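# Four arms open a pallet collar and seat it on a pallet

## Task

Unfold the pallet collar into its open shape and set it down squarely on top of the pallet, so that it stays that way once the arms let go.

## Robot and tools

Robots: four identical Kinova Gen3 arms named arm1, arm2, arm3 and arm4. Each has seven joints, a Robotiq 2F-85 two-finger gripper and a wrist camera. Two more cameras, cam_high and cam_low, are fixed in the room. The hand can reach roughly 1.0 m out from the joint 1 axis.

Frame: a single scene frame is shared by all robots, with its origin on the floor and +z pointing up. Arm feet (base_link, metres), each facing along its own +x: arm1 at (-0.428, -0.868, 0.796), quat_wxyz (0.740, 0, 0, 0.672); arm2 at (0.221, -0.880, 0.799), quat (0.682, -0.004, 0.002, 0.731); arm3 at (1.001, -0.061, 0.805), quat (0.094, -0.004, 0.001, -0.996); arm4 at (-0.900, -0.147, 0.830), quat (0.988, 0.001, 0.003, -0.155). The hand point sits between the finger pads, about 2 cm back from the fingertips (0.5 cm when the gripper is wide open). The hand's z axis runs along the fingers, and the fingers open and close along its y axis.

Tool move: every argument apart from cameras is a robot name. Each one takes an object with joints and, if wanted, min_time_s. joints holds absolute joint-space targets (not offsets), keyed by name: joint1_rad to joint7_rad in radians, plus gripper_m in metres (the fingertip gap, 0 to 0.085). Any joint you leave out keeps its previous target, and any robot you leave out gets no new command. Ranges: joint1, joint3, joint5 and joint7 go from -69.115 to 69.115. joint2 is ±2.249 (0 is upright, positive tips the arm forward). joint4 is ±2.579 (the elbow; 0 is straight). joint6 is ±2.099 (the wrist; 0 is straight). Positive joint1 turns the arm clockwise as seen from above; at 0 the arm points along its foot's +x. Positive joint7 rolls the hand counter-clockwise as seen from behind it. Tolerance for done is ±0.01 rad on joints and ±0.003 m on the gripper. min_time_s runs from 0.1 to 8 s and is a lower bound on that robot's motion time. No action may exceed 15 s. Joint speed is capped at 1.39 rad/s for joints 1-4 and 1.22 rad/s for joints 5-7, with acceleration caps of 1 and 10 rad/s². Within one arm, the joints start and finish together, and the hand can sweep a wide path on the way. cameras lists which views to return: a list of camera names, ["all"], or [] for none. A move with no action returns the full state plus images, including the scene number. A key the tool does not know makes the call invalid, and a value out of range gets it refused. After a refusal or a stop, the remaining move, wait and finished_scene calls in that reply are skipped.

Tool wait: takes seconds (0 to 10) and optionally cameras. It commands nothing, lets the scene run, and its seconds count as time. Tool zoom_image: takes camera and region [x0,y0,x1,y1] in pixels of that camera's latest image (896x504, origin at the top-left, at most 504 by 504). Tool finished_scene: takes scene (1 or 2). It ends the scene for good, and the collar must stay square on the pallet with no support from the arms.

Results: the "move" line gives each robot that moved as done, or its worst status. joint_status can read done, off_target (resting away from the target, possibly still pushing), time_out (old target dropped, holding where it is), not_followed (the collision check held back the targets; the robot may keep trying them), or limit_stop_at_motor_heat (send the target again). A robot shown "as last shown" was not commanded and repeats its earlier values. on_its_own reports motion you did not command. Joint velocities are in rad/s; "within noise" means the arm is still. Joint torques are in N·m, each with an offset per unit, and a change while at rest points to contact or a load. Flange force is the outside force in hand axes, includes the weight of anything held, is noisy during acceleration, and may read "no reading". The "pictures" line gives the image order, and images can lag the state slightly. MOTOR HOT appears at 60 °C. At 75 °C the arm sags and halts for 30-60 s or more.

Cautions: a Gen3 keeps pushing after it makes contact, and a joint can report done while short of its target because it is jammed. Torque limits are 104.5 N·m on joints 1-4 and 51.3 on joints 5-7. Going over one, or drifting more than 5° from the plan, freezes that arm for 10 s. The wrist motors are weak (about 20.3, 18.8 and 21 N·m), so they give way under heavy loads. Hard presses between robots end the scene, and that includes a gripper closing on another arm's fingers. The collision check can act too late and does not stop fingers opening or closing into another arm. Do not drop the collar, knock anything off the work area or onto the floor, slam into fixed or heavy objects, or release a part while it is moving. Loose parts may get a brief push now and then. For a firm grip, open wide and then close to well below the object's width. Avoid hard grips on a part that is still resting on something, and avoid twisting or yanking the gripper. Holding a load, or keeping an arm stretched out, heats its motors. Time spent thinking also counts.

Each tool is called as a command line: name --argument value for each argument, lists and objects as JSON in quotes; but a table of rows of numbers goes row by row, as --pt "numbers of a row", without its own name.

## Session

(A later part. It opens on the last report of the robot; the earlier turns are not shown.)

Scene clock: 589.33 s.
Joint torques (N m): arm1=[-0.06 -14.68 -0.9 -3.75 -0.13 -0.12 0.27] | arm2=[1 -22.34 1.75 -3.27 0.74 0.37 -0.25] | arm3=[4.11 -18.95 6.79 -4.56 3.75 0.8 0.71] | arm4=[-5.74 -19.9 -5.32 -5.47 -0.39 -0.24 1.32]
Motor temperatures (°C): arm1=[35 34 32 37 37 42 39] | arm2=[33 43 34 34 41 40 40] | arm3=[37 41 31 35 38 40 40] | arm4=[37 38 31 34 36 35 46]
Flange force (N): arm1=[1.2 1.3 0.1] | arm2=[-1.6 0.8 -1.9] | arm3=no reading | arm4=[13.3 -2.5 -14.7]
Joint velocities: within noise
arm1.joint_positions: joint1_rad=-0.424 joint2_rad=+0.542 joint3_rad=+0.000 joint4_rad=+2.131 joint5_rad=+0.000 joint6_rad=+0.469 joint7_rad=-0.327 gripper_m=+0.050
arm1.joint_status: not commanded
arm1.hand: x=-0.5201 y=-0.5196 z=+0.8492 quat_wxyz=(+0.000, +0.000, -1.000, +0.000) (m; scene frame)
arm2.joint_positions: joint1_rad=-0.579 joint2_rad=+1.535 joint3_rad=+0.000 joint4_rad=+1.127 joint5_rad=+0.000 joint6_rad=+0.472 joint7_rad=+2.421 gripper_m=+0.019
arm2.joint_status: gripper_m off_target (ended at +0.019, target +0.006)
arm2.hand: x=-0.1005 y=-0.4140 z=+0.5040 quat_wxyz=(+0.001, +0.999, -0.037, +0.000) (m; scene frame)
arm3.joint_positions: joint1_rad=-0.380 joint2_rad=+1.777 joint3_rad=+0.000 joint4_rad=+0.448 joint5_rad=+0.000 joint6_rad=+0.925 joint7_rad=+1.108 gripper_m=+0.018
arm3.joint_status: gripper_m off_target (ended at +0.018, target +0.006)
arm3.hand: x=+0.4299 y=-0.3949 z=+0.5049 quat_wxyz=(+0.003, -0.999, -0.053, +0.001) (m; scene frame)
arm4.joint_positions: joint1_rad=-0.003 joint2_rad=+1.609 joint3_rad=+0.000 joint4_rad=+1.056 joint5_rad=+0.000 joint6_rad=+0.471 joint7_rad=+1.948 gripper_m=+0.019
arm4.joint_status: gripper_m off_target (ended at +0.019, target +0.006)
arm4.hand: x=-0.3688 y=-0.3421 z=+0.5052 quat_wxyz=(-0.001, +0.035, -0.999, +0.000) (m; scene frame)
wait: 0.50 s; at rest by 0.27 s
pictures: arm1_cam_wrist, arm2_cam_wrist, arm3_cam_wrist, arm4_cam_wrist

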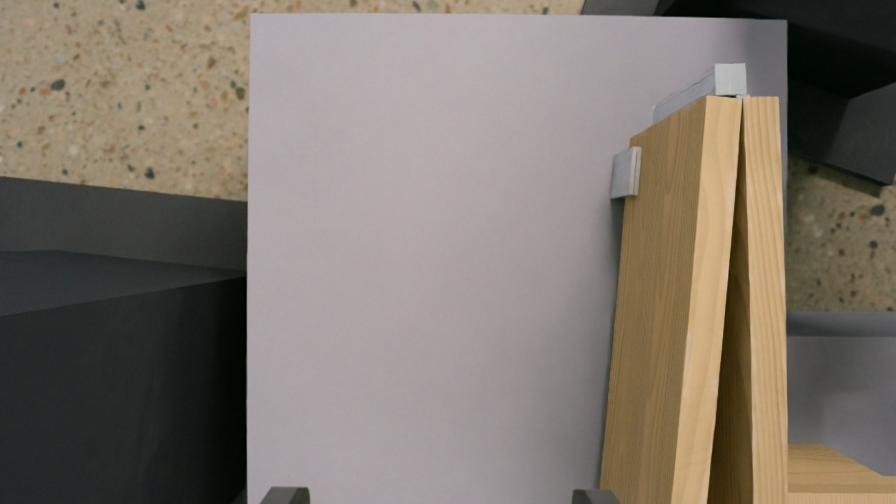

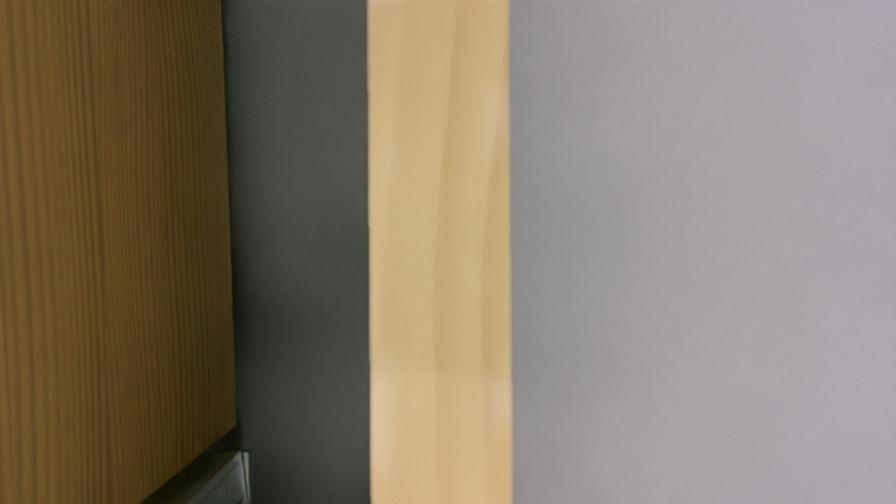

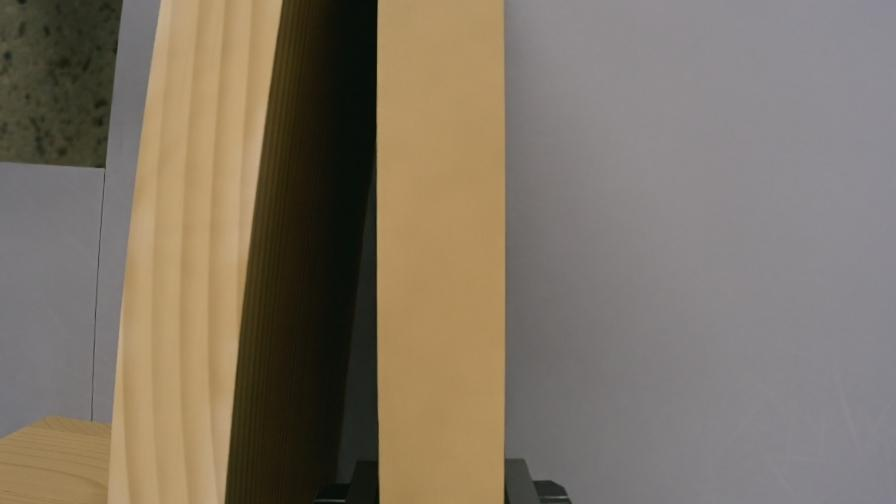

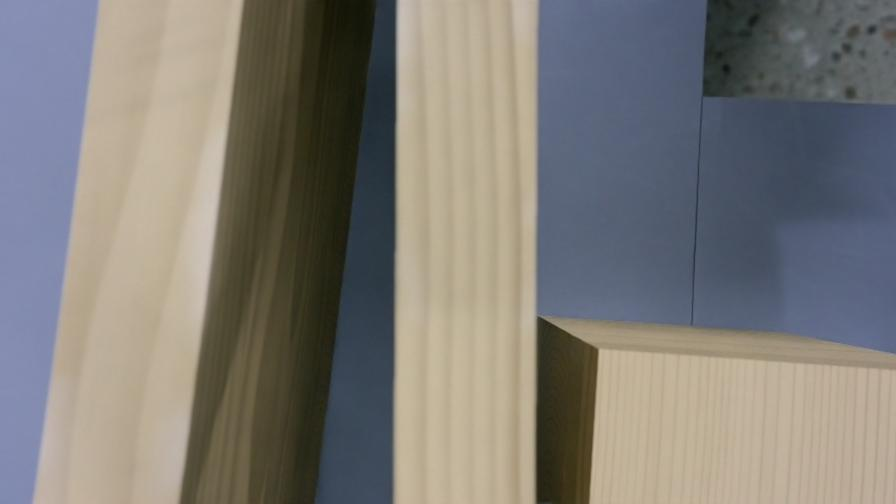

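move --arm2 '{"joints":{"joint2_rad":1.5209,"joint4_rad":1.1399,"joint6_rad":0.4726},"min_time_s":1.5}' --arm3 '{"joints":{"joint2_rad":1.7578,"joint4_rad":0.4751,"joint6_rad":0.9165},"min_time_s":1.5}' --arm4 '{"joints":{"joint2_rad":1.5941,"joint4_rad":1.0714,"joint6_rad":0.4699},"min_time_s":1.5}'

wait --seconds 0.5 --cameras '["arm1_cam_wrist","cam_low","arm3_cam_wrist"]'

Scene clock: 596.73 s.
Joint torques (N m): arm1=[-0.01 -14.65 -0.9 -3.74 -0.11 -0.15 0.26] | arm2=[-1.14 -31.87 -0.6 -6.74 0 -0.26 -0.31] | arm3=[-1.4 -36.78 1.96 -10.21 0.56 1.68 0.62] | arm4=[-4.31 -37.8 -3.69 -8.74 -0.07 0.43 1.36]
Motor temperatures (°C): arm1=[35 34 32 37 37 42 39] | arm2=[33 43 34 34 41 40 40] | arm3=[37 41 31 35 38 40 40] | arm4=[37 38 31 34 36 35 46]
Flange force (N): arm1=[1.3 1.3 0.0] | arm2=[3.1 0.3 12.7] | arm3=no reading | arm4=[9.0 -1.6 20.3]
move: arm2 done; arm3 done; arm4 done
Joint velocities: within noise
arm1: as last shown
arm2.joint_positions: joint1_rad=-0.579 joint2_rad=+1.521 joint3_rad=+0.000 joint4_rad=+1.140 joint5_rad=+0.000 joint6_rad=+0.473 joint7_rad=+2.421 gripper_m=+0.019
arm2.joint_status: all done
arm2.hand: x=-0.1005 y=-0.4141 z=+0.5099 quat_wxyz=(+0.001, +0.999, -0.037, +0.000) (m; scene frame)
arm3.joint_positions: joint1_rad=-0.380 joint2_rad=+1.758 joint3_rad=+0.000 joint4_rad=+0.475 joint5_rad=+0.000 joint6_rad=+0.916 joint7_rad=+1.108 gripper_m=+0.018
arm3.joint_status: all done
arm3.hand: x=+0.4299 y=-0.3950 z=+0.5109 quat_wxyz=(+0.003, -0.999, -0.053, +0.001) (m; scene frame)
arm4.joint_positions: joint1_rad=-0.003 joint2_rad=+1.594 joint3_rad=+0.000 joint4_rad=+1.071 joint5_rad=+0.000 joint6_rad=+0.470 joint7_rad=+1.948 gripper_m=+0.019
arm4.joint_status: all done
arm4.hand: x=-0.3689 y=-0.3421 z=+0.5112 quat_wxyz=(+0.000, +0.035, -0.999, +0.000) (m; scene frame)
pictures: none

Scene clock: 597.23 s.
Joint torques (N m): arm1=[-0.06 -14.64 -0.87 -3.82 -0.16 -0.08 0.24] | arm2=[-1.12 -31.87 -0.64 -6.74 0 -0.26 -0.31] | arm3=[-1.5 -36.82 2.03 -10.2 0.53 1.66 0.66] | arm4=[-4.34 -37.78 -3.66 -8.76 -0.05 0.44 1.35]
Motor temperatures (°C): arm1=[35 34 32 37 37 42 39] | arm2=[33 43 34 34 41 40 40] | arm3=[37 41 31 35 38 40 40] | arm4=[37 38 31 34 36 35 46]
Flange force (N): arm1=[1.0 1.0 0.2] | arm2=[3.0 0.4 12.7] | arm3=no reading | arm4=[9.1 -1.6 20.2]
Joint velocities: within noise
arm1.joint_positions: joint1_rad=-0.424 joint2_rad=+0.542 joint3_rad=+0.000 joint4_rad=+2.131 joint5_rad=+0.000 joint6_rad=+0.469 joint7_rad=-0.327 gripper_m=+0.050
arm1.joint_status: not commanded
arm1.hand: x=-0.5201 y=-0.5196 z=+0.8492 quat_wxyz=(+0.000, +0.000, -1.000, +0.000) (m; scene frame)
arm2.joint_positions: joint1_rad=-0.579 joint2_rad=+1.521 joint3_rad=+0.000 joint4_rad=+1.140 joint5_rad=+0.000 joint6_rad=+0.473 joint7_rad=+2.421 gripper_m=+0.019
arm2.joint_status: all done
arm2.hand: x=-0.1005 y=-0.4141 z=+0.5099 quat_wxyz=(+0.001, +0.999, -0.037, +0.000) (m; scene frame)
arm3.joint_positions: joint1_rad=-0.380 joint2_rad=+1.758 joint3_rad=+0.000 joint4_rad=+0.475 joint5_rad=+0.000 joint6_rad=+0.916 joint7_rad=+1.108 gripper_m=+0.018
arm3.joint_status: all done
arm3.hand: x=+0.4299 y=-0.3950 z=+0.5109 quat_wxyz=(+0.003, -0.999, -0.053, +0.001) (m; scene frame)
arm4.joint_positions: joint1_rad=-0.003 joint2_rad=+1.594 joint3_rad=+0.000 joint4_rad=+1.071 joint5_rad=+0.000 joint6_rad=+0.470 joint7_rad=+1.948 gripper_m=+0.019
arm4.joint_status: all done
arm4.hand: x=-0.3689 y=-0.3421 z=+0.5112 quat_wxyz=(+0.000, +0.035, -0.999, +0.000) (m; scene frame)
wait: 0.50 s; at rest by 0.27 s
pictures: arm1_cam_wrist, arm3_cam_wrist, cam_low

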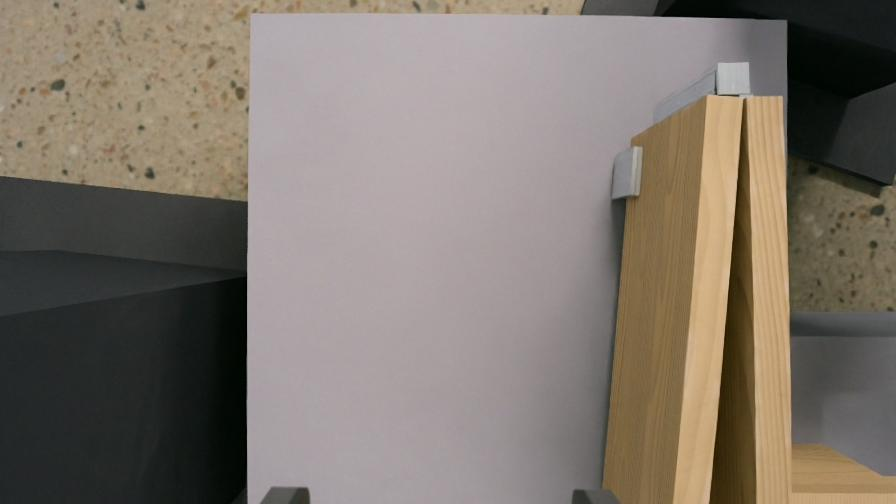

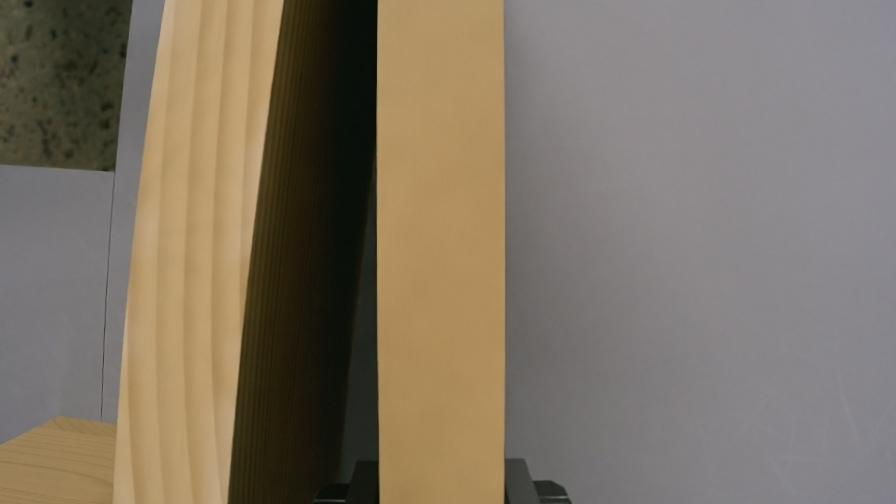

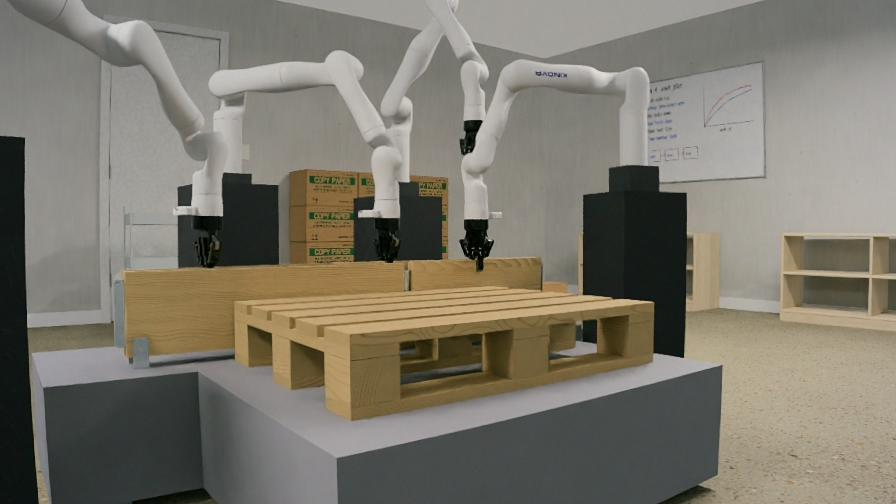

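move --arm2 '{"joints":{"joint1_rad":-0.595,"joint2_rad":1.5067,"joint4_rad":1.1963,"joint6_rad":0.4304,"joint7_rad":2.4044},"min_time_s":2}' --arm3 '{"joints":{"joint1_rad":-0.3992,"joint2_rad":1.7935,"joint4_rad":0.3815,"joint6_rad":0.9744,"joint7_rad":1.0888},"min_time_s":2}' --arm4 '{"joints":{"joint1_rad":0.0257,"joint2_rad":1.6017,"joint4_rad":1.0415,"joint6_rad":0.4921,"joint7_rad":1.9767},"min_time_s":2}'

wait --seconds 0.5 --cameras '["arm1_cam_wrist","arm4_cam_wrist"]'

Scene clock: 604.83 s.
Joint torques (N m): arm1=[0.01 -14.78 -0.92 -3.82 -0.13 -0.1 0.28] | arm2=[1.44 -31.15 2.15 -5.48 0.6 0.43 -0.36] | arm3=[-1.13 -38.36 2.11 -12.26 0.55 0.55 0.79] | arm4=[0.82 -39 0.72 -10.49 -0.13 -0.41 -0.08]
Motor temperatures (°C): arm1=[35 34 32 37 37 42 39] | arm2=[33 44 34 34 41 40 40] | arm3=[37 42 31 35 38 40 40] | arm4=[37 39 31 34 36 35 46]
Flange force (N): arm1=[1.4 1.1 0.5] | arm2=[-0.9 2.6 14.0] | arm3=no reading | arm4=[9.2 5.9 18.9]
move: arm2 done; arm3 done; arm4 done
Joint velocities: within noise
arm1: as last shown
arm2.joint_positions: joint1_rad=-0.595 joint2_rad=+1.507 joint3_rad=+0.000 joint4_rad=+1.196 joint5_rad=+0.000 joint6_rad=+0.430 joint7_rad=+2.404 gripper_m=+0.019
arm2.joint_status: all done
arm2.hand: x=-0.1005 y=-0.4290 z=+0.5101 quat_wxyz=(+0.001, +0.999, -0.037, +0.000) (m; scene frame)
arm3.joint_positions: joint1_rad=-0.399 joint2_rad=+1.793 joint3_rad=+0.000 joint4_rad=+0.381 joint5_rad=+0.000 joint6_rad=+0.974 joint7_rad=+1.089 gripper_m=+0.018
arm3.joint_status: all done
arm3.hand: x=+0.4299 y=-0.4099 z=+0.5109 quat_wxyz=(+0.003, -0.999, -0.053, +0.001) (m; scene frame)
arm4.joint_positions: joint1_rad=+0.026 joint2_rad=+1.602 joint3_rad=+0.000 joint4_rad=+1.042 joint5_rad=+0.000 joint6_rad=+0.492 joint7_rad=+1.977 gripper_m=+0.019
arm4.joint_status: all done
arm4.hand: x=-0.3688 y=-0.3591 z=+0.5113 quat_wxyz=(+0.000, +0.035, -0.999, +0.000) (m; scene frame)
pictures: none

Scene clock: 605.33 s.
Joint torques (N m): arm1=[-0.04 -14.65 -0.84 -3.79 -0.14 -0.09 0.27] | arm2=[1.46 -31.19 2.18 -5.51 0.61 0.44 -0.38] | arm3=[-1.2 -38.34 2.12 -12.23 0.54 0.54 0.78] | arm4=[0.81 -39.02 0.73 -10.44 -0.11 -0.43 -0.09]
Motor temperatures (°C): arm1=[35 34 32 37 37 42 39] | arm2=[33 44 34 34 41 40 40] | arm3=[37 42 31 35 38 40 40] | arm4=[37 39 31 34 36 35 46]
Flange force (N): arm1=[1.2 1.0 0.2] | arm2=[-0.9 2.7 14.0] | arm3=no reading | arm4=[8.9 5.8 19.0]
Joint velocities: within noise
arm1.joint_positions: joint1_rad=-0.424 joint2_rad=+0.542 joint3_rad=+0.000 joint4_rad=+2.131 joint5_rad=+0.000 joint6_rad=+0.469 joint7_rad=-0.327 gripper_m=+0.050
arm1.joint_status: not commanded
arm1.hand: x=-0.5201 y=-0.5196 z=+0.8492 quat_wxyz=(+0.000, +0.000, -1.000, +0.000) (m; scene frame)
arm2.joint_positions: joint1_rad=-0.595 joint2_rad=+1.507 joint3_rad=+0.000 joint4_rad=+1.196 joint5_rad=+0.000 joint6_rad=+0.430 joint7_rad=+2.404 gripper_m=+0.019
arm2.joint_status: all done
arm2.hand: x=-0.1005 y=-0.4290 z=+0.5101 quat_wxyz=(+0.001, +0.999, -0.037, +0.000) (m; scene frame)
arm3.joint_positions: joint1_rad=-0.399 joint2_rad=+1.793 joint3_rad=+0.000 joint4_rad=+0.381 joint5_rad=+0.000 joint6_rad=+0.974 joint7_rad=+1.089 gripper_m=+0.018
arm3.joint_status: all done
arm3.hand: x=+0.4299 y=-0.4099 z=+0.5109 quat_wxyz=(+0.003, -0.999, -0.053, +0.001) (m; scene frame)
arm4.joint_positions: joint1_rad=+0.026 joint2_rad=+1.602 joint3_rad=+0.000 joint4_rad=+1.042 joint5_rad=+0.000 joint6_rad=+0.492 joint7_rad=+1.977 gripper_m=+0.019
arm4.joint_status: all done
arm4.hand: x=-0.3688 y=-0.3591 z=+0.5113 quat_wxyz=(+0.000, +0.035, -0.999, +0.000) (m; scene frame)
wait: 0.50 s; at rest by 0.27 s
pictures: arm1_cam_wrist, arm4_cam_wrist

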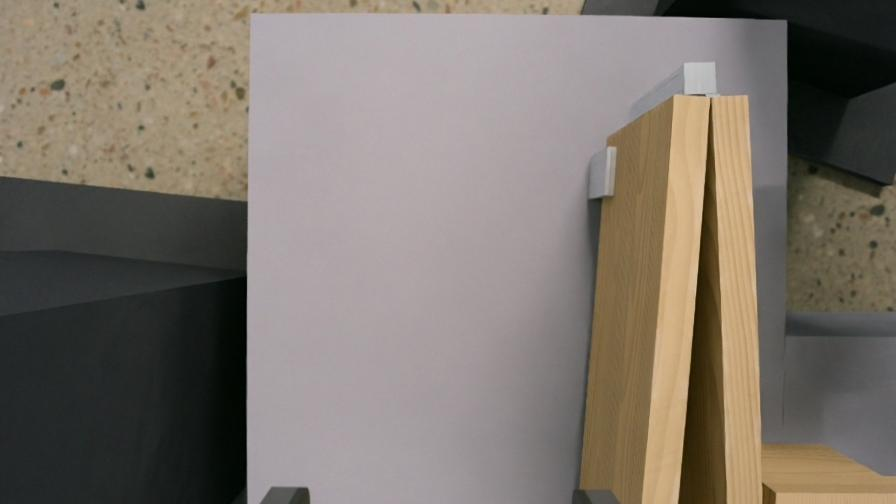

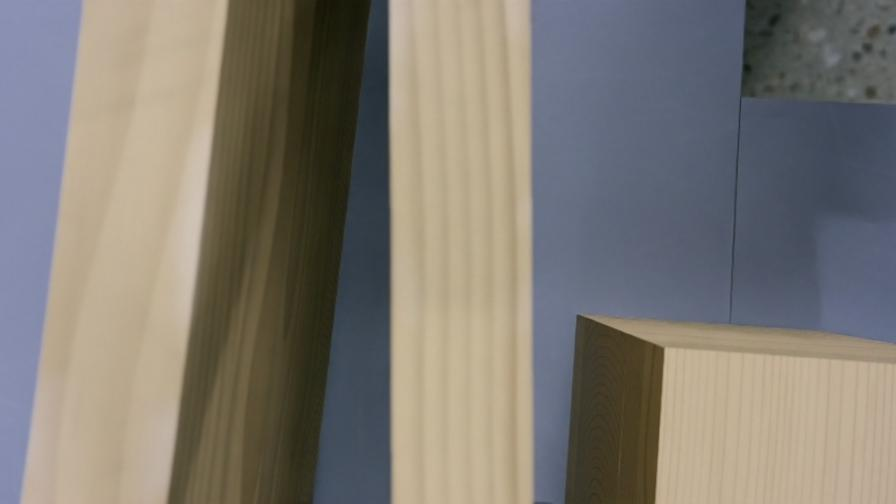

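move --arm2 '{"joints":{"joint2_rad":1.3933,"joint4_rad":1.2915,"joint6_rad":0.4486},"min_time_s":2}' --arm3 '{"joints":{"joint2_rad":1.6438,"joint4_rad":0.5792,"joint6_rad":0.9264},"min_time_s":2}' --arm4 '{"joints":{"joint2_rad":1.4844,"joint4_rad":1.1553,"joint6_rad":0.4957},"min_time_s":2}' --cameras '["cam_low","arm1_cam_wrist"]'

Scene clock: 612.03 s.
Joint torques (N m): arm1=[-0.1 -14.62 -0.88 -3.76 -0.12 -0.1 0.25] | arm2=[1.1 -31.47 1.57 -6.4 0.32 -0.19 -0.54] | arm3=[-2.07 -37.34 1.14 -10.64 -0.04 1.38 0.6] | arm4=[1.29 -37.61 1.46 -9.06 0.22 0.43 -0.02]
Motor temperatures (°C): arm1=[35 34 32 37 37 42 39] | arm2=[33 44 34 34 41 40 40] | arm3=[37 42 31 35 38 40 40] | arm4=[37 39 31 34 36 35 46]
Flange force (N): arm1=[1.0 1.2 0.1] | arm2=[0.1 2.4 13.6] | arm3=[3.7 -4.6 15.4] | arm4=[6.2 5.5 20.1]
move: arm2 done; arm3 done; arm4 done
Joint velocities: within noise
arm1: as last shown
arm2.joint_positions: joint1_rad=-0.595 joint2_rad=+1.393 joint3_rad=+0.000 joint4_rad=+1.291 joint5_rad=+0.000 joint6_rad=+0.449 joint7_rad=+2.404 gripper_m=+0.019
arm2.joint_status: all done
arm2.hand: x=-0.1004 y=-0.4291 z=+0.5600 quat_wxyz=(+0.001, +0.999, -0.037, +0.000) (m; scene frame)
arm3.joint_positions: joint1_rad=-0.399 joint2_rad=+1.644 joint3_rad=+0.000 joint4_rad=+0.579 joint5_rad=+0.000 joint6_rad=+0.926 joint7_rad=+1.089 gripper_m=+0.018
arm3.joint_status: all done
arm3.hand: x=+0.4300 y=-0.4102 z=+0.5609 quat_wxyz=(+0.003, -0.999, -0.053, +0.001) (m; scene frame)
arm4.joint_positions: joint1_rad=+0.026 joint2_rad=+1.484 joint3_rad=+0.000 joint4_rad=+1.155 joint5_rad=+0.000 joint6_rad=+0.496 joint7_rad=+1.977 gripper_m=+0.019
arm4.joint_status: all done
arm4.hand: x=-0.3690 y=-0.3591 z=+0.5611 quat_wxyz=(+0.000, +0.035, -0.999, +0.000) (m; scene frame)
pictures: arm1_cam_wrist, cam_low

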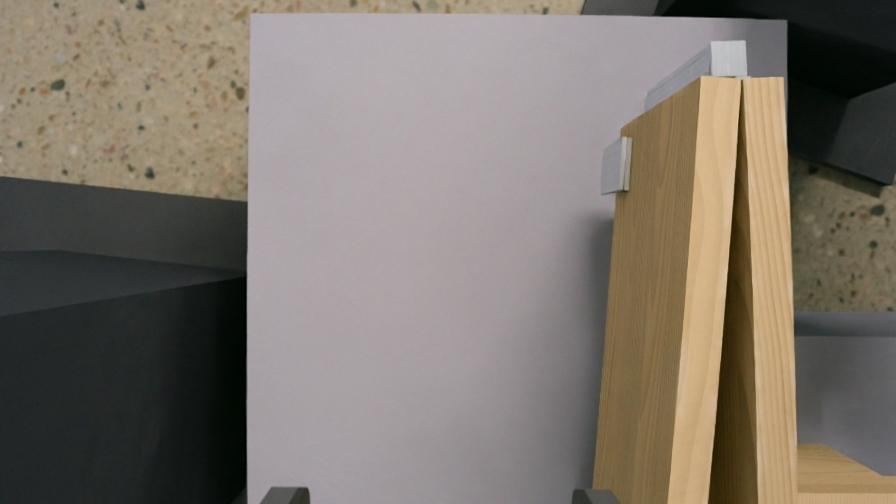

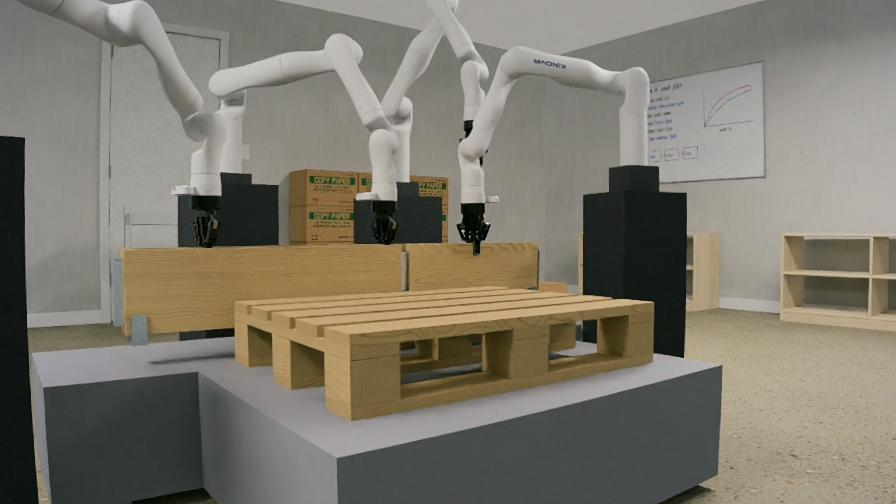

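move --arm2 '{"joints":{"joint2_rad":1.284,"joint4_rad":1.3649,"joint6_rad":0.4845},"min_time_s":2}' --arm3 '{"joints":{"joint2_rad":1.5241,"joint4_rad":0.7004,"joint6_rad":0.9249},"min_time_s":2}' --arm4 '{"joints":{"joint2_rad":1.373,"joint4_rad":1.2437,"joint6_rad":0.5188},"min_time_s":2}'

move --arm2 '{"joints":{"joint2_rad":1.1785,"joint4_rad":1.4181,"joint6_rad":0.5368},"min_time_s":2}' --arm3 '{"joints":{"joint2_rad":1.4198,"joint4_rad":0.7796,"joint6_rad":0.95},"min_time_s":2}' --arm4 '{"joints":{"joint2_rad":1.2663,"joint4_rad":1.3099,"joint6_rad":0.5592},"min_time_s":2}'

wait --seconds 0.5 --cameras '["all"]'

Scene clock: 615.53 s.
Joint torques (N m): arm1=[-0.07 -14.67 -0.87 -3.84 -0.17 -0.08 0.3] | arm2=[0.89 -31.28 1.32 -6.91 0.2 -0.28 -0.59] | arm3=[-1.27 -37.95 1.67 -11.12 0.17 1.07 0.55] | arm4=[0.87 -38.78 1.18 -10.72 0.21 -0.3 0.06]
Motor temperatures (°C): arm1=[35 34 32 37 37 42 39] | arm2=[33 44 34 34 41 40 40] | arm3=[37 43 31 35 38 40 40] | arm4=[37 40 31 34 36 35 46]
Flange force (N): arm1=[1.1 0.9 0.3] | arm2=[0.5 2.0 13.6] | arm3=[4.0 -3.5 16.3] | arm4=[8.0 5.7 21.2]
move: arm2 done; arm3 done; arm4 done
Joint velocities: within noise
arm1: as last shown
arm2.joint_positions: joint1_rad=-0.595 joint2_rad=+1.284 joint3_rad=+0.000 joint4_rad=+1.365 joint5_rad=+0.000 joint6_rad=+0.484 joint7_rad=+2.404 gripper_m=+0.019
arm2.joint_status: all done
arm2.hand: x=-0.1003 y=-0.4291 z=+0.6099 quat_wxyz=(+0.001, +0.999, -0.037, +0.000) (m; scene frame)
arm3.joint_positions: joint1_rad=-0.399 joint2_rad=+1.524 joint3_rad=+0.000 joint4_rad=+0.700 joint5_rad=+0.000 joint6_rad=+0.925 joint7_rad=+1.089 gripper_m=+0.018
arm3.joint_status: all done
arm3.hand: x=+0.4301 y=-0.4105 z=+0.6109 quat_wxyz=(+0.003, -0.999, -0.053, +0.001) (m; scene frame)
arm4.joint_positions: joint1_rad=+0.026 joint2_rad=+1.373 joint3_rad=+0.000 joint4_rad=+1.244 joint5_rad=+0.000 joint6_rad=+0.519 joint7_rad=+1.977 gripper_m=+0.019
arm4.joint_status: all done
arm4.hand: x=-0.3691 y=-0.3591 z=+0.6110 quat_wxyz=(+0.000, +0.035, -0.999, +0.000) (m; scene frame)
pictures: none

Scene clock: 617.83 s.
Joint torques (N m): arm1=[-0.08 -14.65 -0.86 -3.77 -0.1 -0.12 0.25] | arm2=[1.15 -31.13 1.6 -7.55 0.23 -0.28 -0.64] | arm3=[-1.23 -38.07 1.79 -11.61 0.31 0.91 0.57] | arm4=[0.86 -38.57 1.13 -11.42 0.23 -0.32 0.11]
Motor temperatures (°C): arm1=[35 34 32 37 37 42 39] | arm2=[33 44 34 34 41 40 40] | arm3=[37 43 31 35 38 40 40] | arm4=[37 40 31 34 36 35 46]
Flange force (N): arm1=[1.1 1.2 0.1] | arm2=[0.2 2.2 14.0] | arm3=[4.3 -3.6 16.7] | arm4=[8.2 5.9 22.0]
move: arm2 done; arm3 done; arm4 done
Joint velocities: within noise
arm1: as last shown
arm2.joint_positions: joint1_rad=-0.595 joint2_rad=+1.179 joint3_rad=+0.000 joint4_rad=+1.418 joint5_rad=+0.000 joint6_rad=+0.537 joint7_rad=+2.404 gripper_m=+0.019
arm2.joint_status: all done
arm2.hand: x=-0.1001 y=-0.4291 z=+0.6598 quat_wxyz=(+0.001, +0.999, -0.037, +0.000) (m; scene frame)
arm3.joint_positions: joint1_rad=-0.399 joint2_rad=+1.420 joint3_rad=+0.000 joint4_rad=+0.780 joint5_rad=+0.000 joint6_rad=+0.950 joint7_rad=+1.089 gripper_m=+0.018
arm3.joint_status: all done
arm3.hand: x=+0.4301 y=-0.4107 z=+0.6608 quat_wxyz=(+0.003, -0.999, -0.053, +0.001) (m; scene frame)
arm4.joint_positions: joint1_rad=+0.026 joint2_rad=+1.266 joint3_rad=+0.000 joint4_rad=+1.310 joint5_rad=+0.000 joint6_rad=+0.559 joint7_rad=+1.977 gripper_m=+0.019
arm4.joint_status: all done
arm4.hand: x=-0.3691 y=-0.3591 z=+0.6611 quat_wxyz=(+0.000, +0.035, -0.999, +0.000) (m; scene frame)
pictures: none

Scene clock: 618.33 s.
Joint torques (N m): arm1=[-0.08 -14.65 -0.91 -3.76 -0.1 -0.15 0.27] | arm2=[1.12 -31.15 1.61 -7.6 0.25 -0.29 -0.64] | arm3=[-1.18 -38.13 1.79 -11.57 0.31 0.9 0.6] | arm4=[0.89 -38.58 1.11 -11.37 0.22 -0.34 0.05]
Motor temperatures (°C): arm1=[35 34 32 37 37 42 39] | arm2=[33 44 34 34 41 40 40] | arm3=[37 43 31 35 38 40 40] | arm4=[37 40 31 34 36 35 46]
Flange force (N): arm1=[1.2 1.3 0.0] | arm2=[0.3 2.3 14.0] | arm3=[3.9 -3.2 16.9] | arm4=[8.0 5.7 22.0]
Joint velocities: within noise
arm1.joint_positions: joint1_rad=-0.424 joint2_rad=+0.542 joint3_rad=+0.000 joint4_rad=+2.131 joint5_rad=+0.000 joint6_rad=+0.469 joint7_rad=-0.327 gripper_m=+0.050
arm1.joint_status: not commanded
arm1.hand: x=-0.5201 y=-0.5196 z=+0.8492 quat_wxyz=(+0.000, +0.000, -1.000, +0.000) (m; scene frame)
arm2.joint_positions: joint1_rad=-0.595 joint2_rad=+1.179 joint3_rad=+0.000 joint4_rad=+1.418 joint5_rad=+0.000 joint6_rad=+0.537 joint7_rad=+2.404 gripper_m=+0.019
arm2.joint_status: all done
arm2.hand: x=-0.1001 y=-0.4291 z=+0.6598 quat_wxyz=(+0.001, +0.999, -0.037, +0.000) (m; scene frame)
arm3.joint_positions: joint1_rad=-0.399 joint2_rad=+1.420 joint3_rad=+0.000 joint4_rad=+0.780 joint5_rad=+0.000 joint6_rad=+0.950 joint7_rad=+1.089 gripper_m=+0.018
arm3.joint_status: all done
arm3.hand: x=+0.4301 y=-0.4107 z=+0.6608 quat_wxyz=(+0.003, -0.999, -0.053, +0.001) (m; scene frame)
arm4.joint_positions: joint1_rad=+0.026 joint2_rad=+1.266 joint3_rad=+0.000 joint4_rad=+1.310 joint5_rad=+0.000 joint6_rad=+0.559 joint7_rad=+1.977 gripper_m=+0.019
arm4.joint_status: all done
arm4.hand: x=-0.3690 y=-0.3591 z=+0.6611 quat_wxyz=(+0.000, +0.035, -0.999, +0.000) (m; scene frame)
wait: 0.50 s; at rest by 0.27 s
pictures: arm1_cam_wrist, arm2_cam_wrist, arm3_cam_wrist, arm4_cam_wrist, cam_high, cam_low

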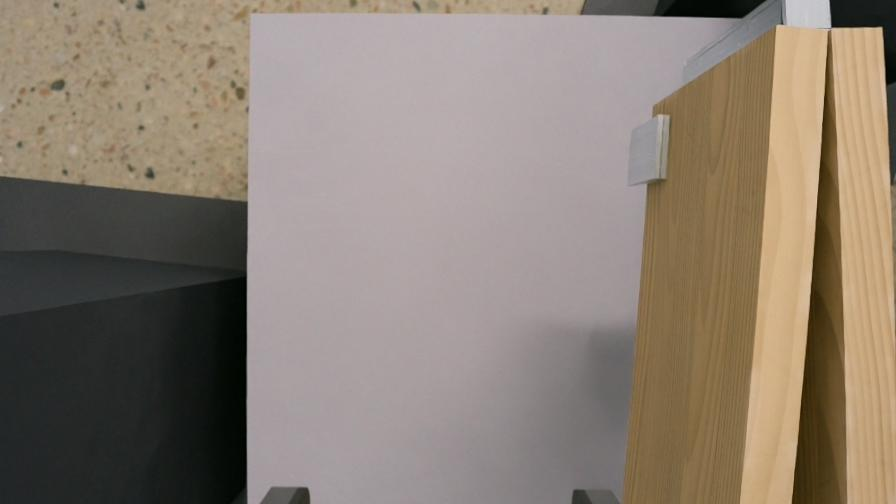

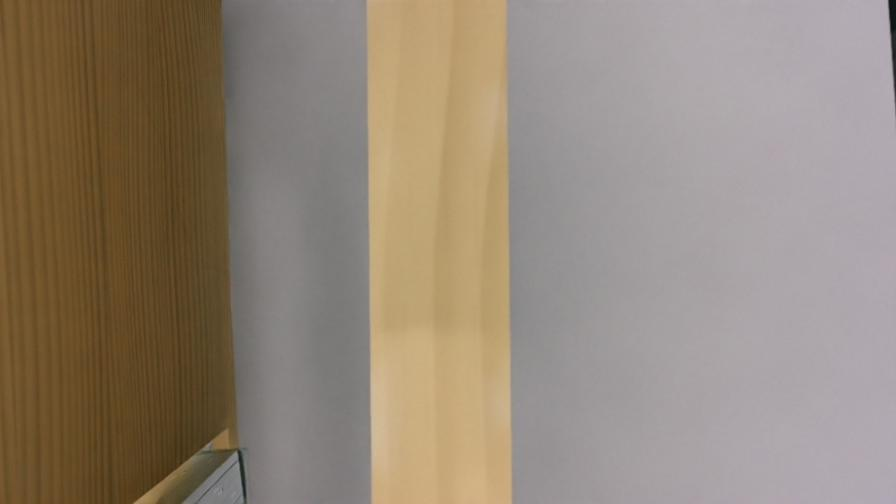

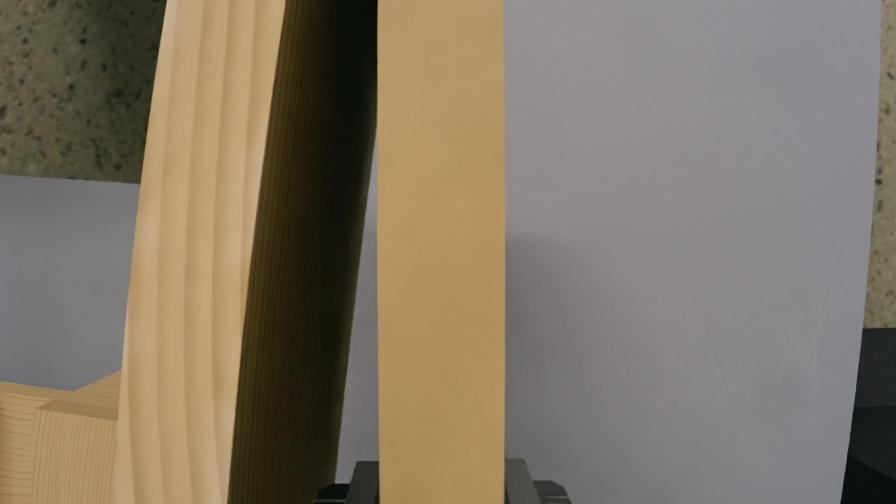

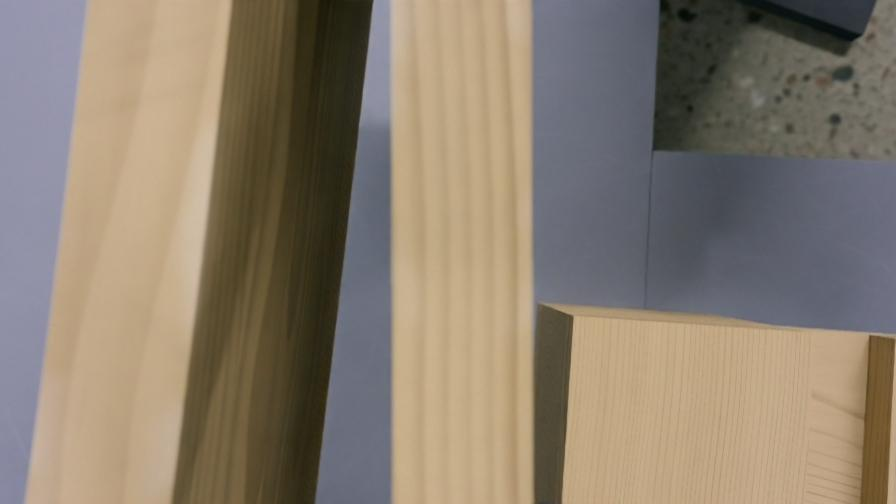

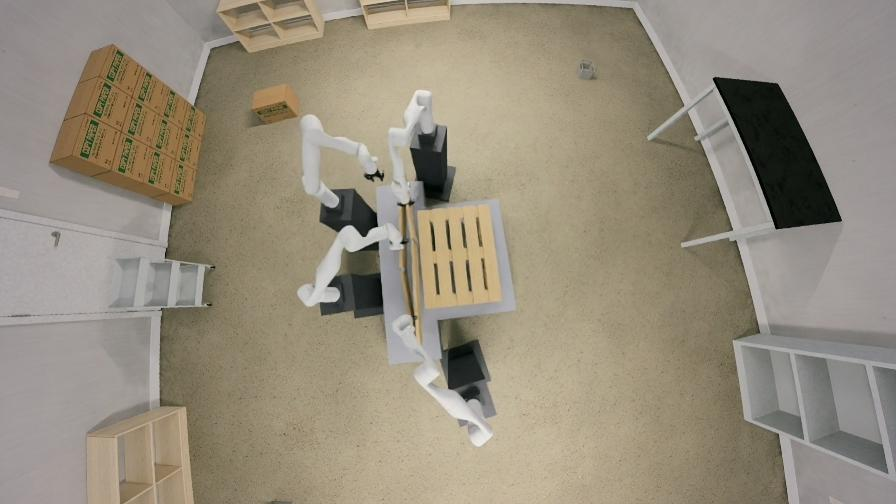

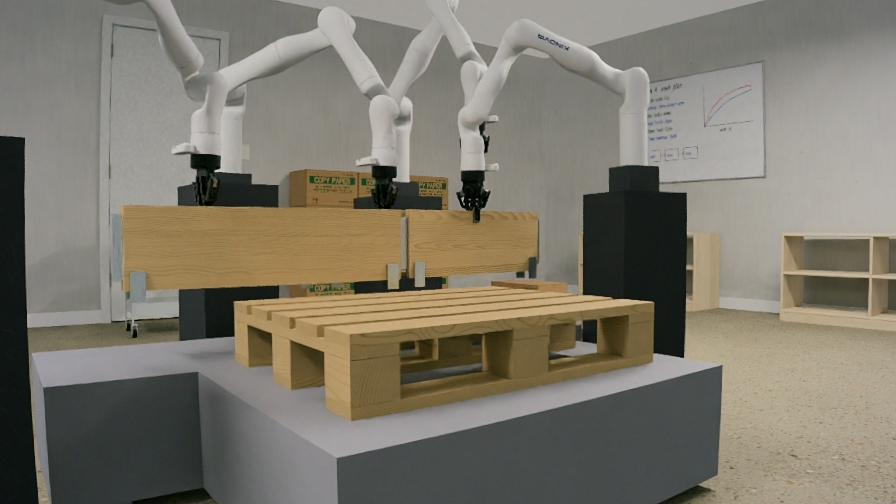

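zoom_image --camera "cam_low" --region '[380, 160, 560, 300]'

zoom_image --camera "cam_low" --region '[90, 130, 450, 330]'

Scaled by 2.800 from the camera's 896x504 image, which has a finer 1280x720 frame.

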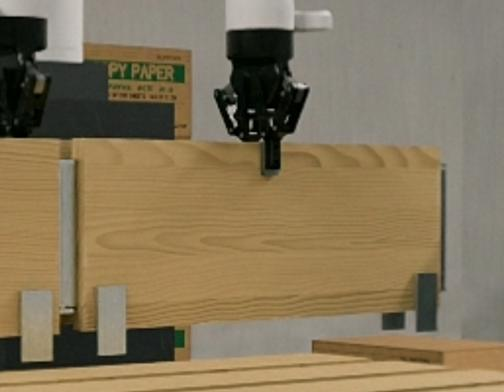

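Scaled by 1.400 from the camera's 896x504 image, which has a finer 1280x720 frame.

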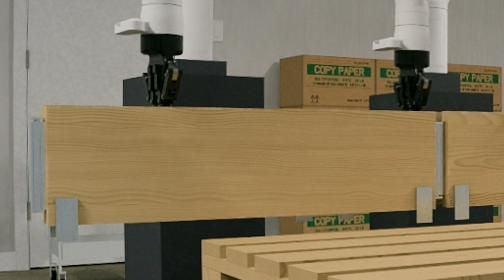

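move --arm2 '{"joints":{"joint2_rad":1.0873,"joint4_rad":1.4493,"joint6_rad":0.5968},"min_time_s":2}' --arm3 '{"joints":{"joint2_rad":1.3355,"joint4_rad":0.8241,"joint6_rad":0.9898},"min_time_s":2}' --arm4 '{"joints":{"joint2_rad":1.1744,"joint4_rad":1.3521,"joint6_rad":0.6089},"min_time_s":2}'

wait --seconds 0.4 --cameras '["cam_low","arm4_cam_wrist","arm1_cam_wrist"]'

Scene clock: 659.73 s.
Joint torques (N m): arm1=[-0.01 -14.59 -0.91 -3.75 -0.12 -0.13 0.25] | arm2=[1.37 -31.02 1.74 -8.26 0.27 -0.29 -0.69] | arm3=[-1 -38 1.9 -12.12 0.4 0.77 0.67] | arm4=[0.87 -38.26 1.12 -12.22 0.26 -0.4 0.03]
Motor temperatures (°C): arm1=[35 34 32 37 37 42 39] | arm2=[33 46 34 34 41 40 40] | arm3=[37 49 31 35 38 40 40] | arm4=[37 45 31 34 36 35 46]
Flange force (N): arm1=[1.3 1.1 -0.1] | arm2=[-0.1 2.3 14.5] | arm3=[4.7 -3.2 17.0] | arm4=[8.4 5.9 22.5]
move: arm2 done; arm3 done; arm4 done
Joint velocities: within noise
arm1: as last shown
arm2.joint_positions: joint1_rad=-0.595 joint2_rad=+1.087 joint3_rad=+0.000 joint4_rad=+1.449 joint5_rad=+0.000 joint6_rad=+0.597 joint7_rad=+2.404 gripper_m=+0.019
arm2.joint_status: all done
arm2.hand: x=-0.1001 y=-0.4290 z=+0.7048 quat_wxyz=(+0.001, +0.999, -0.037, +0.000) (m; scene frame)
arm3.joint_positions: joint1_rad=-0.399 joint2_rad=+1.336 joint3_rad=+0.000 joint4_rad=+0.824 joint5_rad=+0.000 joint6_rad=+0.990 joint7_rad=+1.089 gripper_m=+0.018
arm3.joint_status: all done
arm3.hand: x=+0.4302 y=-0.4110 z=+0.7059 quat_wxyz=(+0.003, -0.999, -0.053, +0.001) (m; scene frame)
arm4.joint_positions: joint1_rad=+0.026 joint2_rad=+1.174 joint3_rad=+0.000 joint4_rad=+1.352 joint5_rad=+0.000 joint6_rad=+0.609 joint7_rad=+1.977 gripper_m=+0.019
arm4.joint_status: all done
arm4.hand: x=-0.3691 y=-0.3591 z=+0.7061 quat_wxyz=(+0.000, +0.035, -0.999, +0.000) (m; scene frame)
pictures: none

Scene clock: 660.13 s.
Joint torques (N m): arm1=[-0.05 -14.62 -0.9 -3.83 -0.11 -0.12 0.22] | arm2=[1.38 -31.02 1.77 -8.25 0.28 -0.3 -0.66] | arm3=[-1.02 -37.98 1.91 -12.11 0.38 0.81 0.61] | arm4=[0.86 -38.28 1.11 -12.26 0.24 -0.41 0.07]
Motor temperatures (°C): arm1=[35 34 32 37 37 42 39] | arm2=[33 46 34 34 41 40 40] | arm3=[37 49 31 35 38 40 40] | arm4=[37 45 31 34 36 35 46]
Flange force (N): arm1=[1.0 1.0 0.0] | arm2=[-0.2 2.3 14.5] | arm3=[4.8 -3.4 17.0] | arm4=[8.5 5.9 22.5]
Joint velocities: within noise
arm1.joint_positions: joint1_rad=-0.424 joint2_rad=+0.542 joint3_rad=+0.000 joint4_rad=+2.131 joint5_rad=+0.000 joint6_rad=+0.469 joint7_rad=-0.327 gripper_m=+0.050
arm1.joint_status: not commanded
arm1.hand: x=-0.5201 y=-0.5196 z=+0.8492 quat_wxyz=(+0.000, +0.000, -1.000, +0.000) (m; scene frame)
arm2.joint_positions: joint1_rad=-0.595 joint2_rad=+1.087 joint3_rad=+0.000 joint4_rad=+1.449 joint5_rad=+0.000 joint6_rad=+0.597 joint7_rad=+2.404 gripper_m=+0.019
arm2.joint_status: all done
arm2.hand: x=-0.1001 y=-0.4290 z=+0.7048 quat_wxyz=(+0.001, +0.999, -0.037, +0.000) (m; scene frame)
arm3.joint_positions: joint1_rad=-0.399 joint2_rad=+1.336 joint3_rad=+0.000 joint4_rad=+0.824 joint5_rad=+0.000 joint6_rad=+0.990 joint7_rad=+1.089 gripper_m=+0.018
arm3.joint_status: all done
arm3.hand: x=+0.4302 y=-0.4110 z=+0.7059 quat_wxyz=(+0.003, -0.999, -0.053, +0.001) (m; scene frame)
arm4.joint_positions: joint1_rad=+0.026 joint2_rad=+1.174 joint3_rad=+0.000 joint4_rad=+1.352 joint5_rad=+0.000 joint6_rad=+0.609 joint7_rad=+1.977 gripper_m=+0.019
arm4.joint_status: all done
arm4.hand: x=-0.3691 y=-0.3591 z=+0.7061 quat_wxyz=(+0.000, +0.035, -0.999, +0.000) (m; scene frame)
wait: 0.40 s; at rest by 0.27 s
pictures: arm1_cam_wrist, arm4_cam_wrist, cam_low

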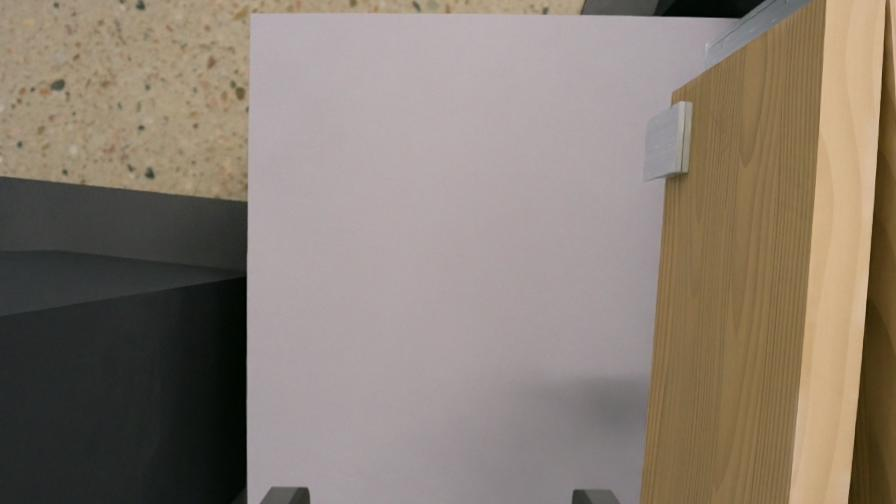

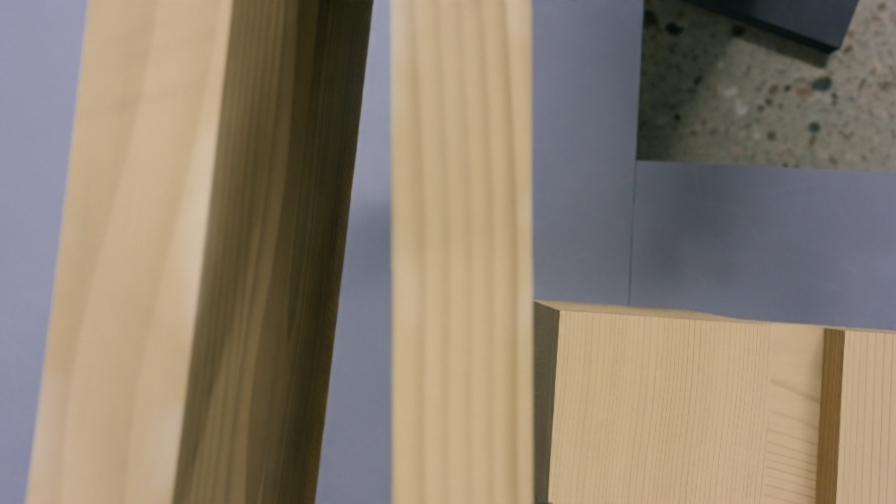

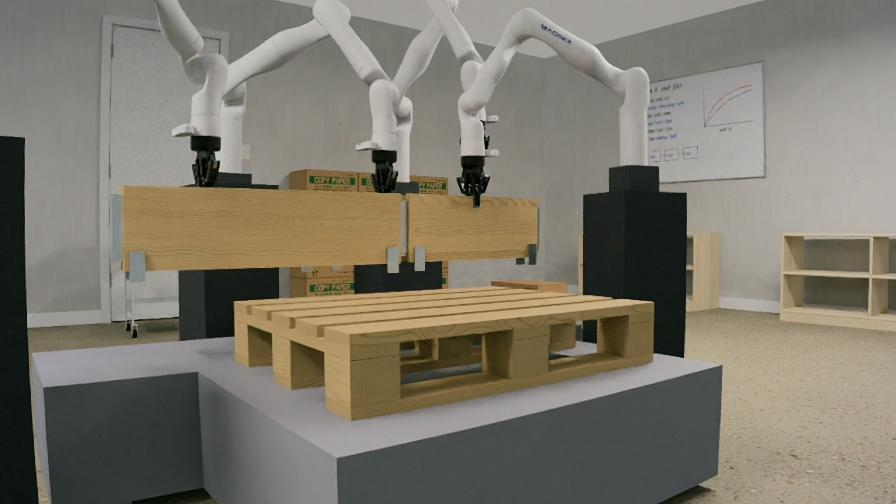

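move --arm2 '{"joints":{"joint1_rad":-0.5269,"joint2_rad":1.0818,"joint4_rad":1.4666,"joint6_rad":0.585,"joint7_rad":2.4807},"min_time_s":2.2}' --arm3 '{"joints":{"joint1_rad":-0.3126,"joint2_rad":1.1991,"joint4_rad":1.1873,"joint6_rad":0.763,"joint7_rad":1.3669},"min_time_s":2.2}' --arm4 '{"joints":{"joint1_rad":-0.0972,"joint2_rad":1.1776,"joint4_rad":1.3417,"joint6_rad":0.6161,"joint7_rad":2.0452},"min_time_s":2.2}'

wait --seconds 0.3 --cameras '["cam_low","arm4_cam_wrist","arm3_cam_wrist"]'

Scene clock: 670.23 s.
Joint torques (N m): arm1=[-0.06 -14.67 -0.98 -3.82 -0.08 -0.14 0.26] | arm2=[0.17 -28.13 0.57 -7.28 -0.17 -0.05 -0.83] | arm3=[-2.05 -35.36 1.35 -9.32 0.82 1.22 1.07] | arm4=[1.36 -38.61 1.35 -11.59 -0.23 0.45 -0.51]
Motor temperatures (°C): arm1=[35 34 32 37 37 42 39] | arm2=[33 47 34 34 41 40 40] | arm3=[37 51 31 35 38 40 40] | arm4=[37 46 31 34 36 35 46]
Flange force (N): arm1=[1.2 1.1 0.1] | arm2=[2.1 1.3 9.9] | arm3=[0.5 -2.2 19.2] | arm4=[7.3 5.9 24.5]
move: arm2 done; arm3 done; arm4 done
Joint velocities: within noise
arm1: as last shown
arm2.joint_positions: joint1_rad=-0.527 joint2_rad=+1.082 joint3_rad=+0.000 joint4_rad=+1.467 joint5_rad=+0.000 joint6_rad=+0.585 joint7_rad=+2.481 gripper_m=+0.019
arm2.joint_status: all done
arm2.hand: x=-0.0663 y=-0.4116 z=+0.7048 quat_wxyz=(+0.001, +0.999, -0.033, +0.000) (m; scene frame)
arm3.joint_positions: joint1_rad=-0.313 joint2_rad=+1.199 joint3_rad=+0.000 joint4_rad=+1.187 joint5_rad=+0.000 joint6_rad=+0.763 joint7_rad=+1.367 gripper_m=+0.018
arm3.joint_status: all done
arm3.hand: x=+0.4574 y=-0.3301 z=+0.7062 quat_wxyz=(+0.002, -0.989, -0.148, +0.000) (m; scene frame)
arm4.joint_positions: joint1_rad=-0.097 joint2_rad=+1.178 joint3_rad=+0.000 joint4_rad=+1.342 joint5_rad=+0.000 joint6_rad=+0.616 joint7_rad=+2.045 gripper_m=+0.019
arm4.joint_status: all done
arm4.hand: x=-0.3448 y=-0.2928 z=+0.7062 quat_wxyz=(-0.001, +0.130, -0.992, +0.000) (m; scene frame)
pictures: none

Scene clock: 670.53 s.
Joint torques (N m): arm1=[-0.13 -14.69 -0.97 -3.81 -0.09 -0.1 0.28] | arm2=[0.11 -28.21 0.52 -7.27 -0.17 -0.09 -0.85] | arm3=[-1.96 -35.43 1.39 -9.4 0.82 1.24 1.13] | arm4=[1.36 -38.61 1.38 -11.58 -0.21 0.45 -0.5]
Motor temperatures (°C): arm1=[35 34 32 37 37 42 39] | arm2=[33 47 34 34 41 40 40] | arm3=[37 51 31 35 38 40 40] | arm4=[37 46 31 34 36 35 46]
Flange force (N): arm1=[1.0 1.1 0.3] | arm2=[2.0 1.1 10.1] | arm3=[0.8 -2.0 19.3] | arm4=[7.2 5.9 24.5]
Joint velocities: within noise
arm1.joint_positions: joint1_rad=-0.424 joint2_rad=+0.542 joint3_rad=+0.000 joint4_rad=+2.131 joint5_rad=+0.000 joint6_rad=+0.469 joint7_rad=-0.327 gripper_m=+0.050
arm1.joint_status: not commanded
arm1.hand: x=-0.5201 y=-0.5196 z=+0.8492 quat_wxyz=(+0.000, +0.000, -1.000, +0.000) (m; scene frame)
arm2.joint_positions: joint1_rad=-0.527 joint2_rad=+1.082 joint3_rad=+0.000 joint4_rad=+1.467 joint5_rad=+0.000 joint6_rad=+0.585 joint7_rad=+2.481 gripper_m=+0.019
arm2.joint_status: all done
arm2.hand: x=-0.0663 y=-0.4116 z=+0.7048 quat_wxyz=(+0.001, +0.999, -0.032, +0.000) (m; scene frame)
arm3.joint_positions: joint1_rad=-0.313 joint2_rad=+1.199 joint3_rad=+0.000 joint4_rad=+1.187 joint5_rad=+0.000 joint6_rad=+0.763 joint7_rad=+1.367 gripper_m=+0.018
arm3.joint_status: all done
arm3.hand: x=+0.4574 y=-0.3301 z=+0.7062 quat_wxyz=(+0.002, -0.989, -0.148, +0.000) (m; scene frame)
arm4.joint_positions: joint1_rad=-0.097 joint2_rad=+1.178 joint3_rad=+0.000 joint4_rad=+1.342 joint5_rad=+0.000 joint6_rad=+0.616 joint7_rad=+2.045 gripper_m=+0.019
arm4.joint_status: all done
arm4.hand: x=-0.3448 y=-0.2928 z=+0.7062 quat_wxyz=(-0.001, +0.130, -0.992, +0.000) (m; scene frame)
wait: 0.30 s; at rest by 0.27 s
pictures: arm3_cam_wrist, arm4_cam_wrist, cam_low

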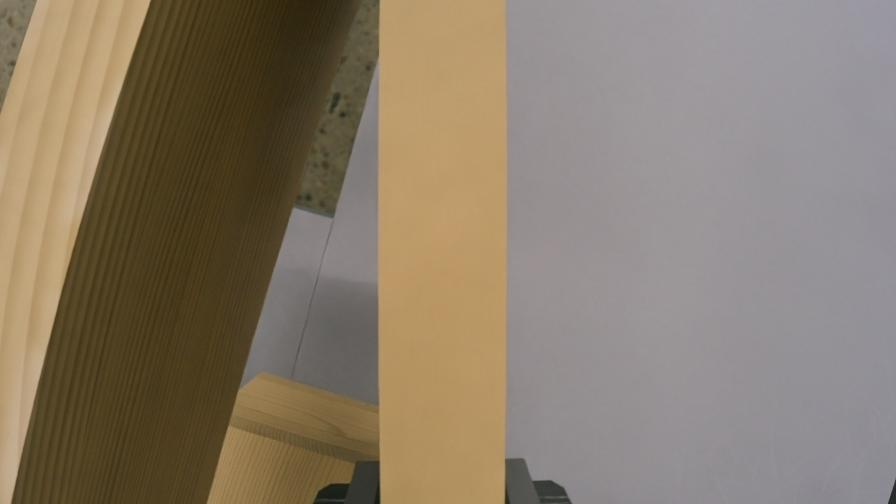

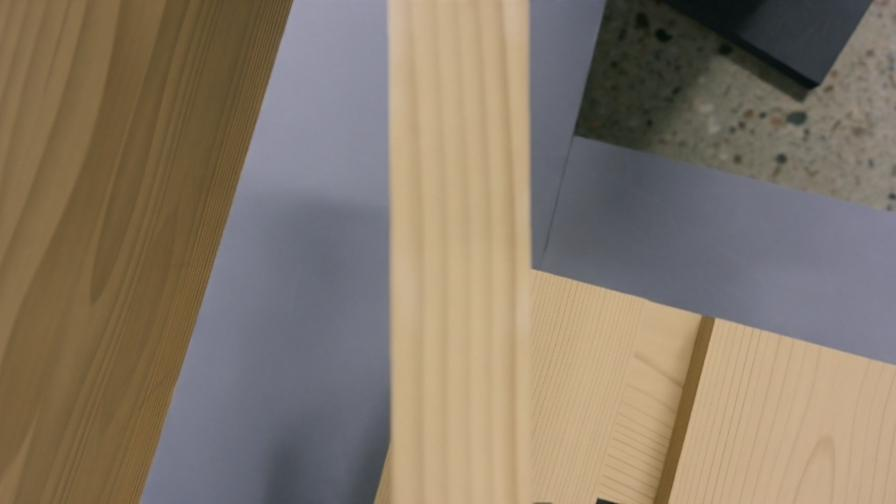

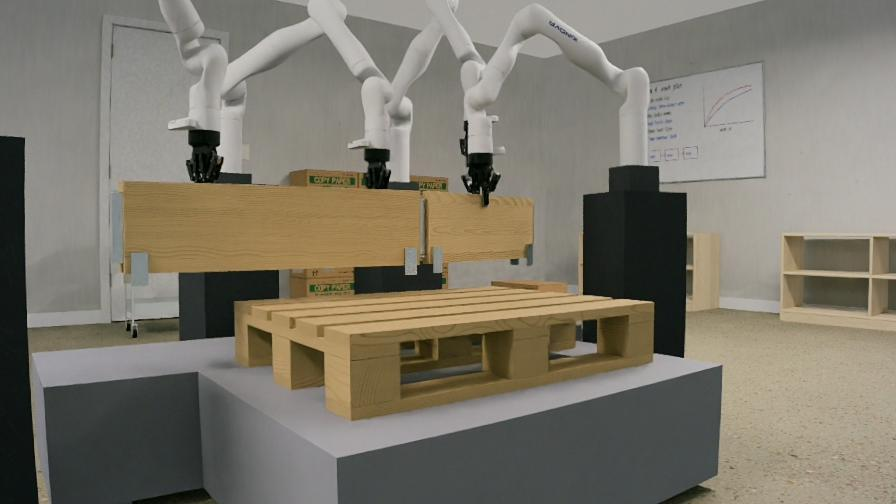

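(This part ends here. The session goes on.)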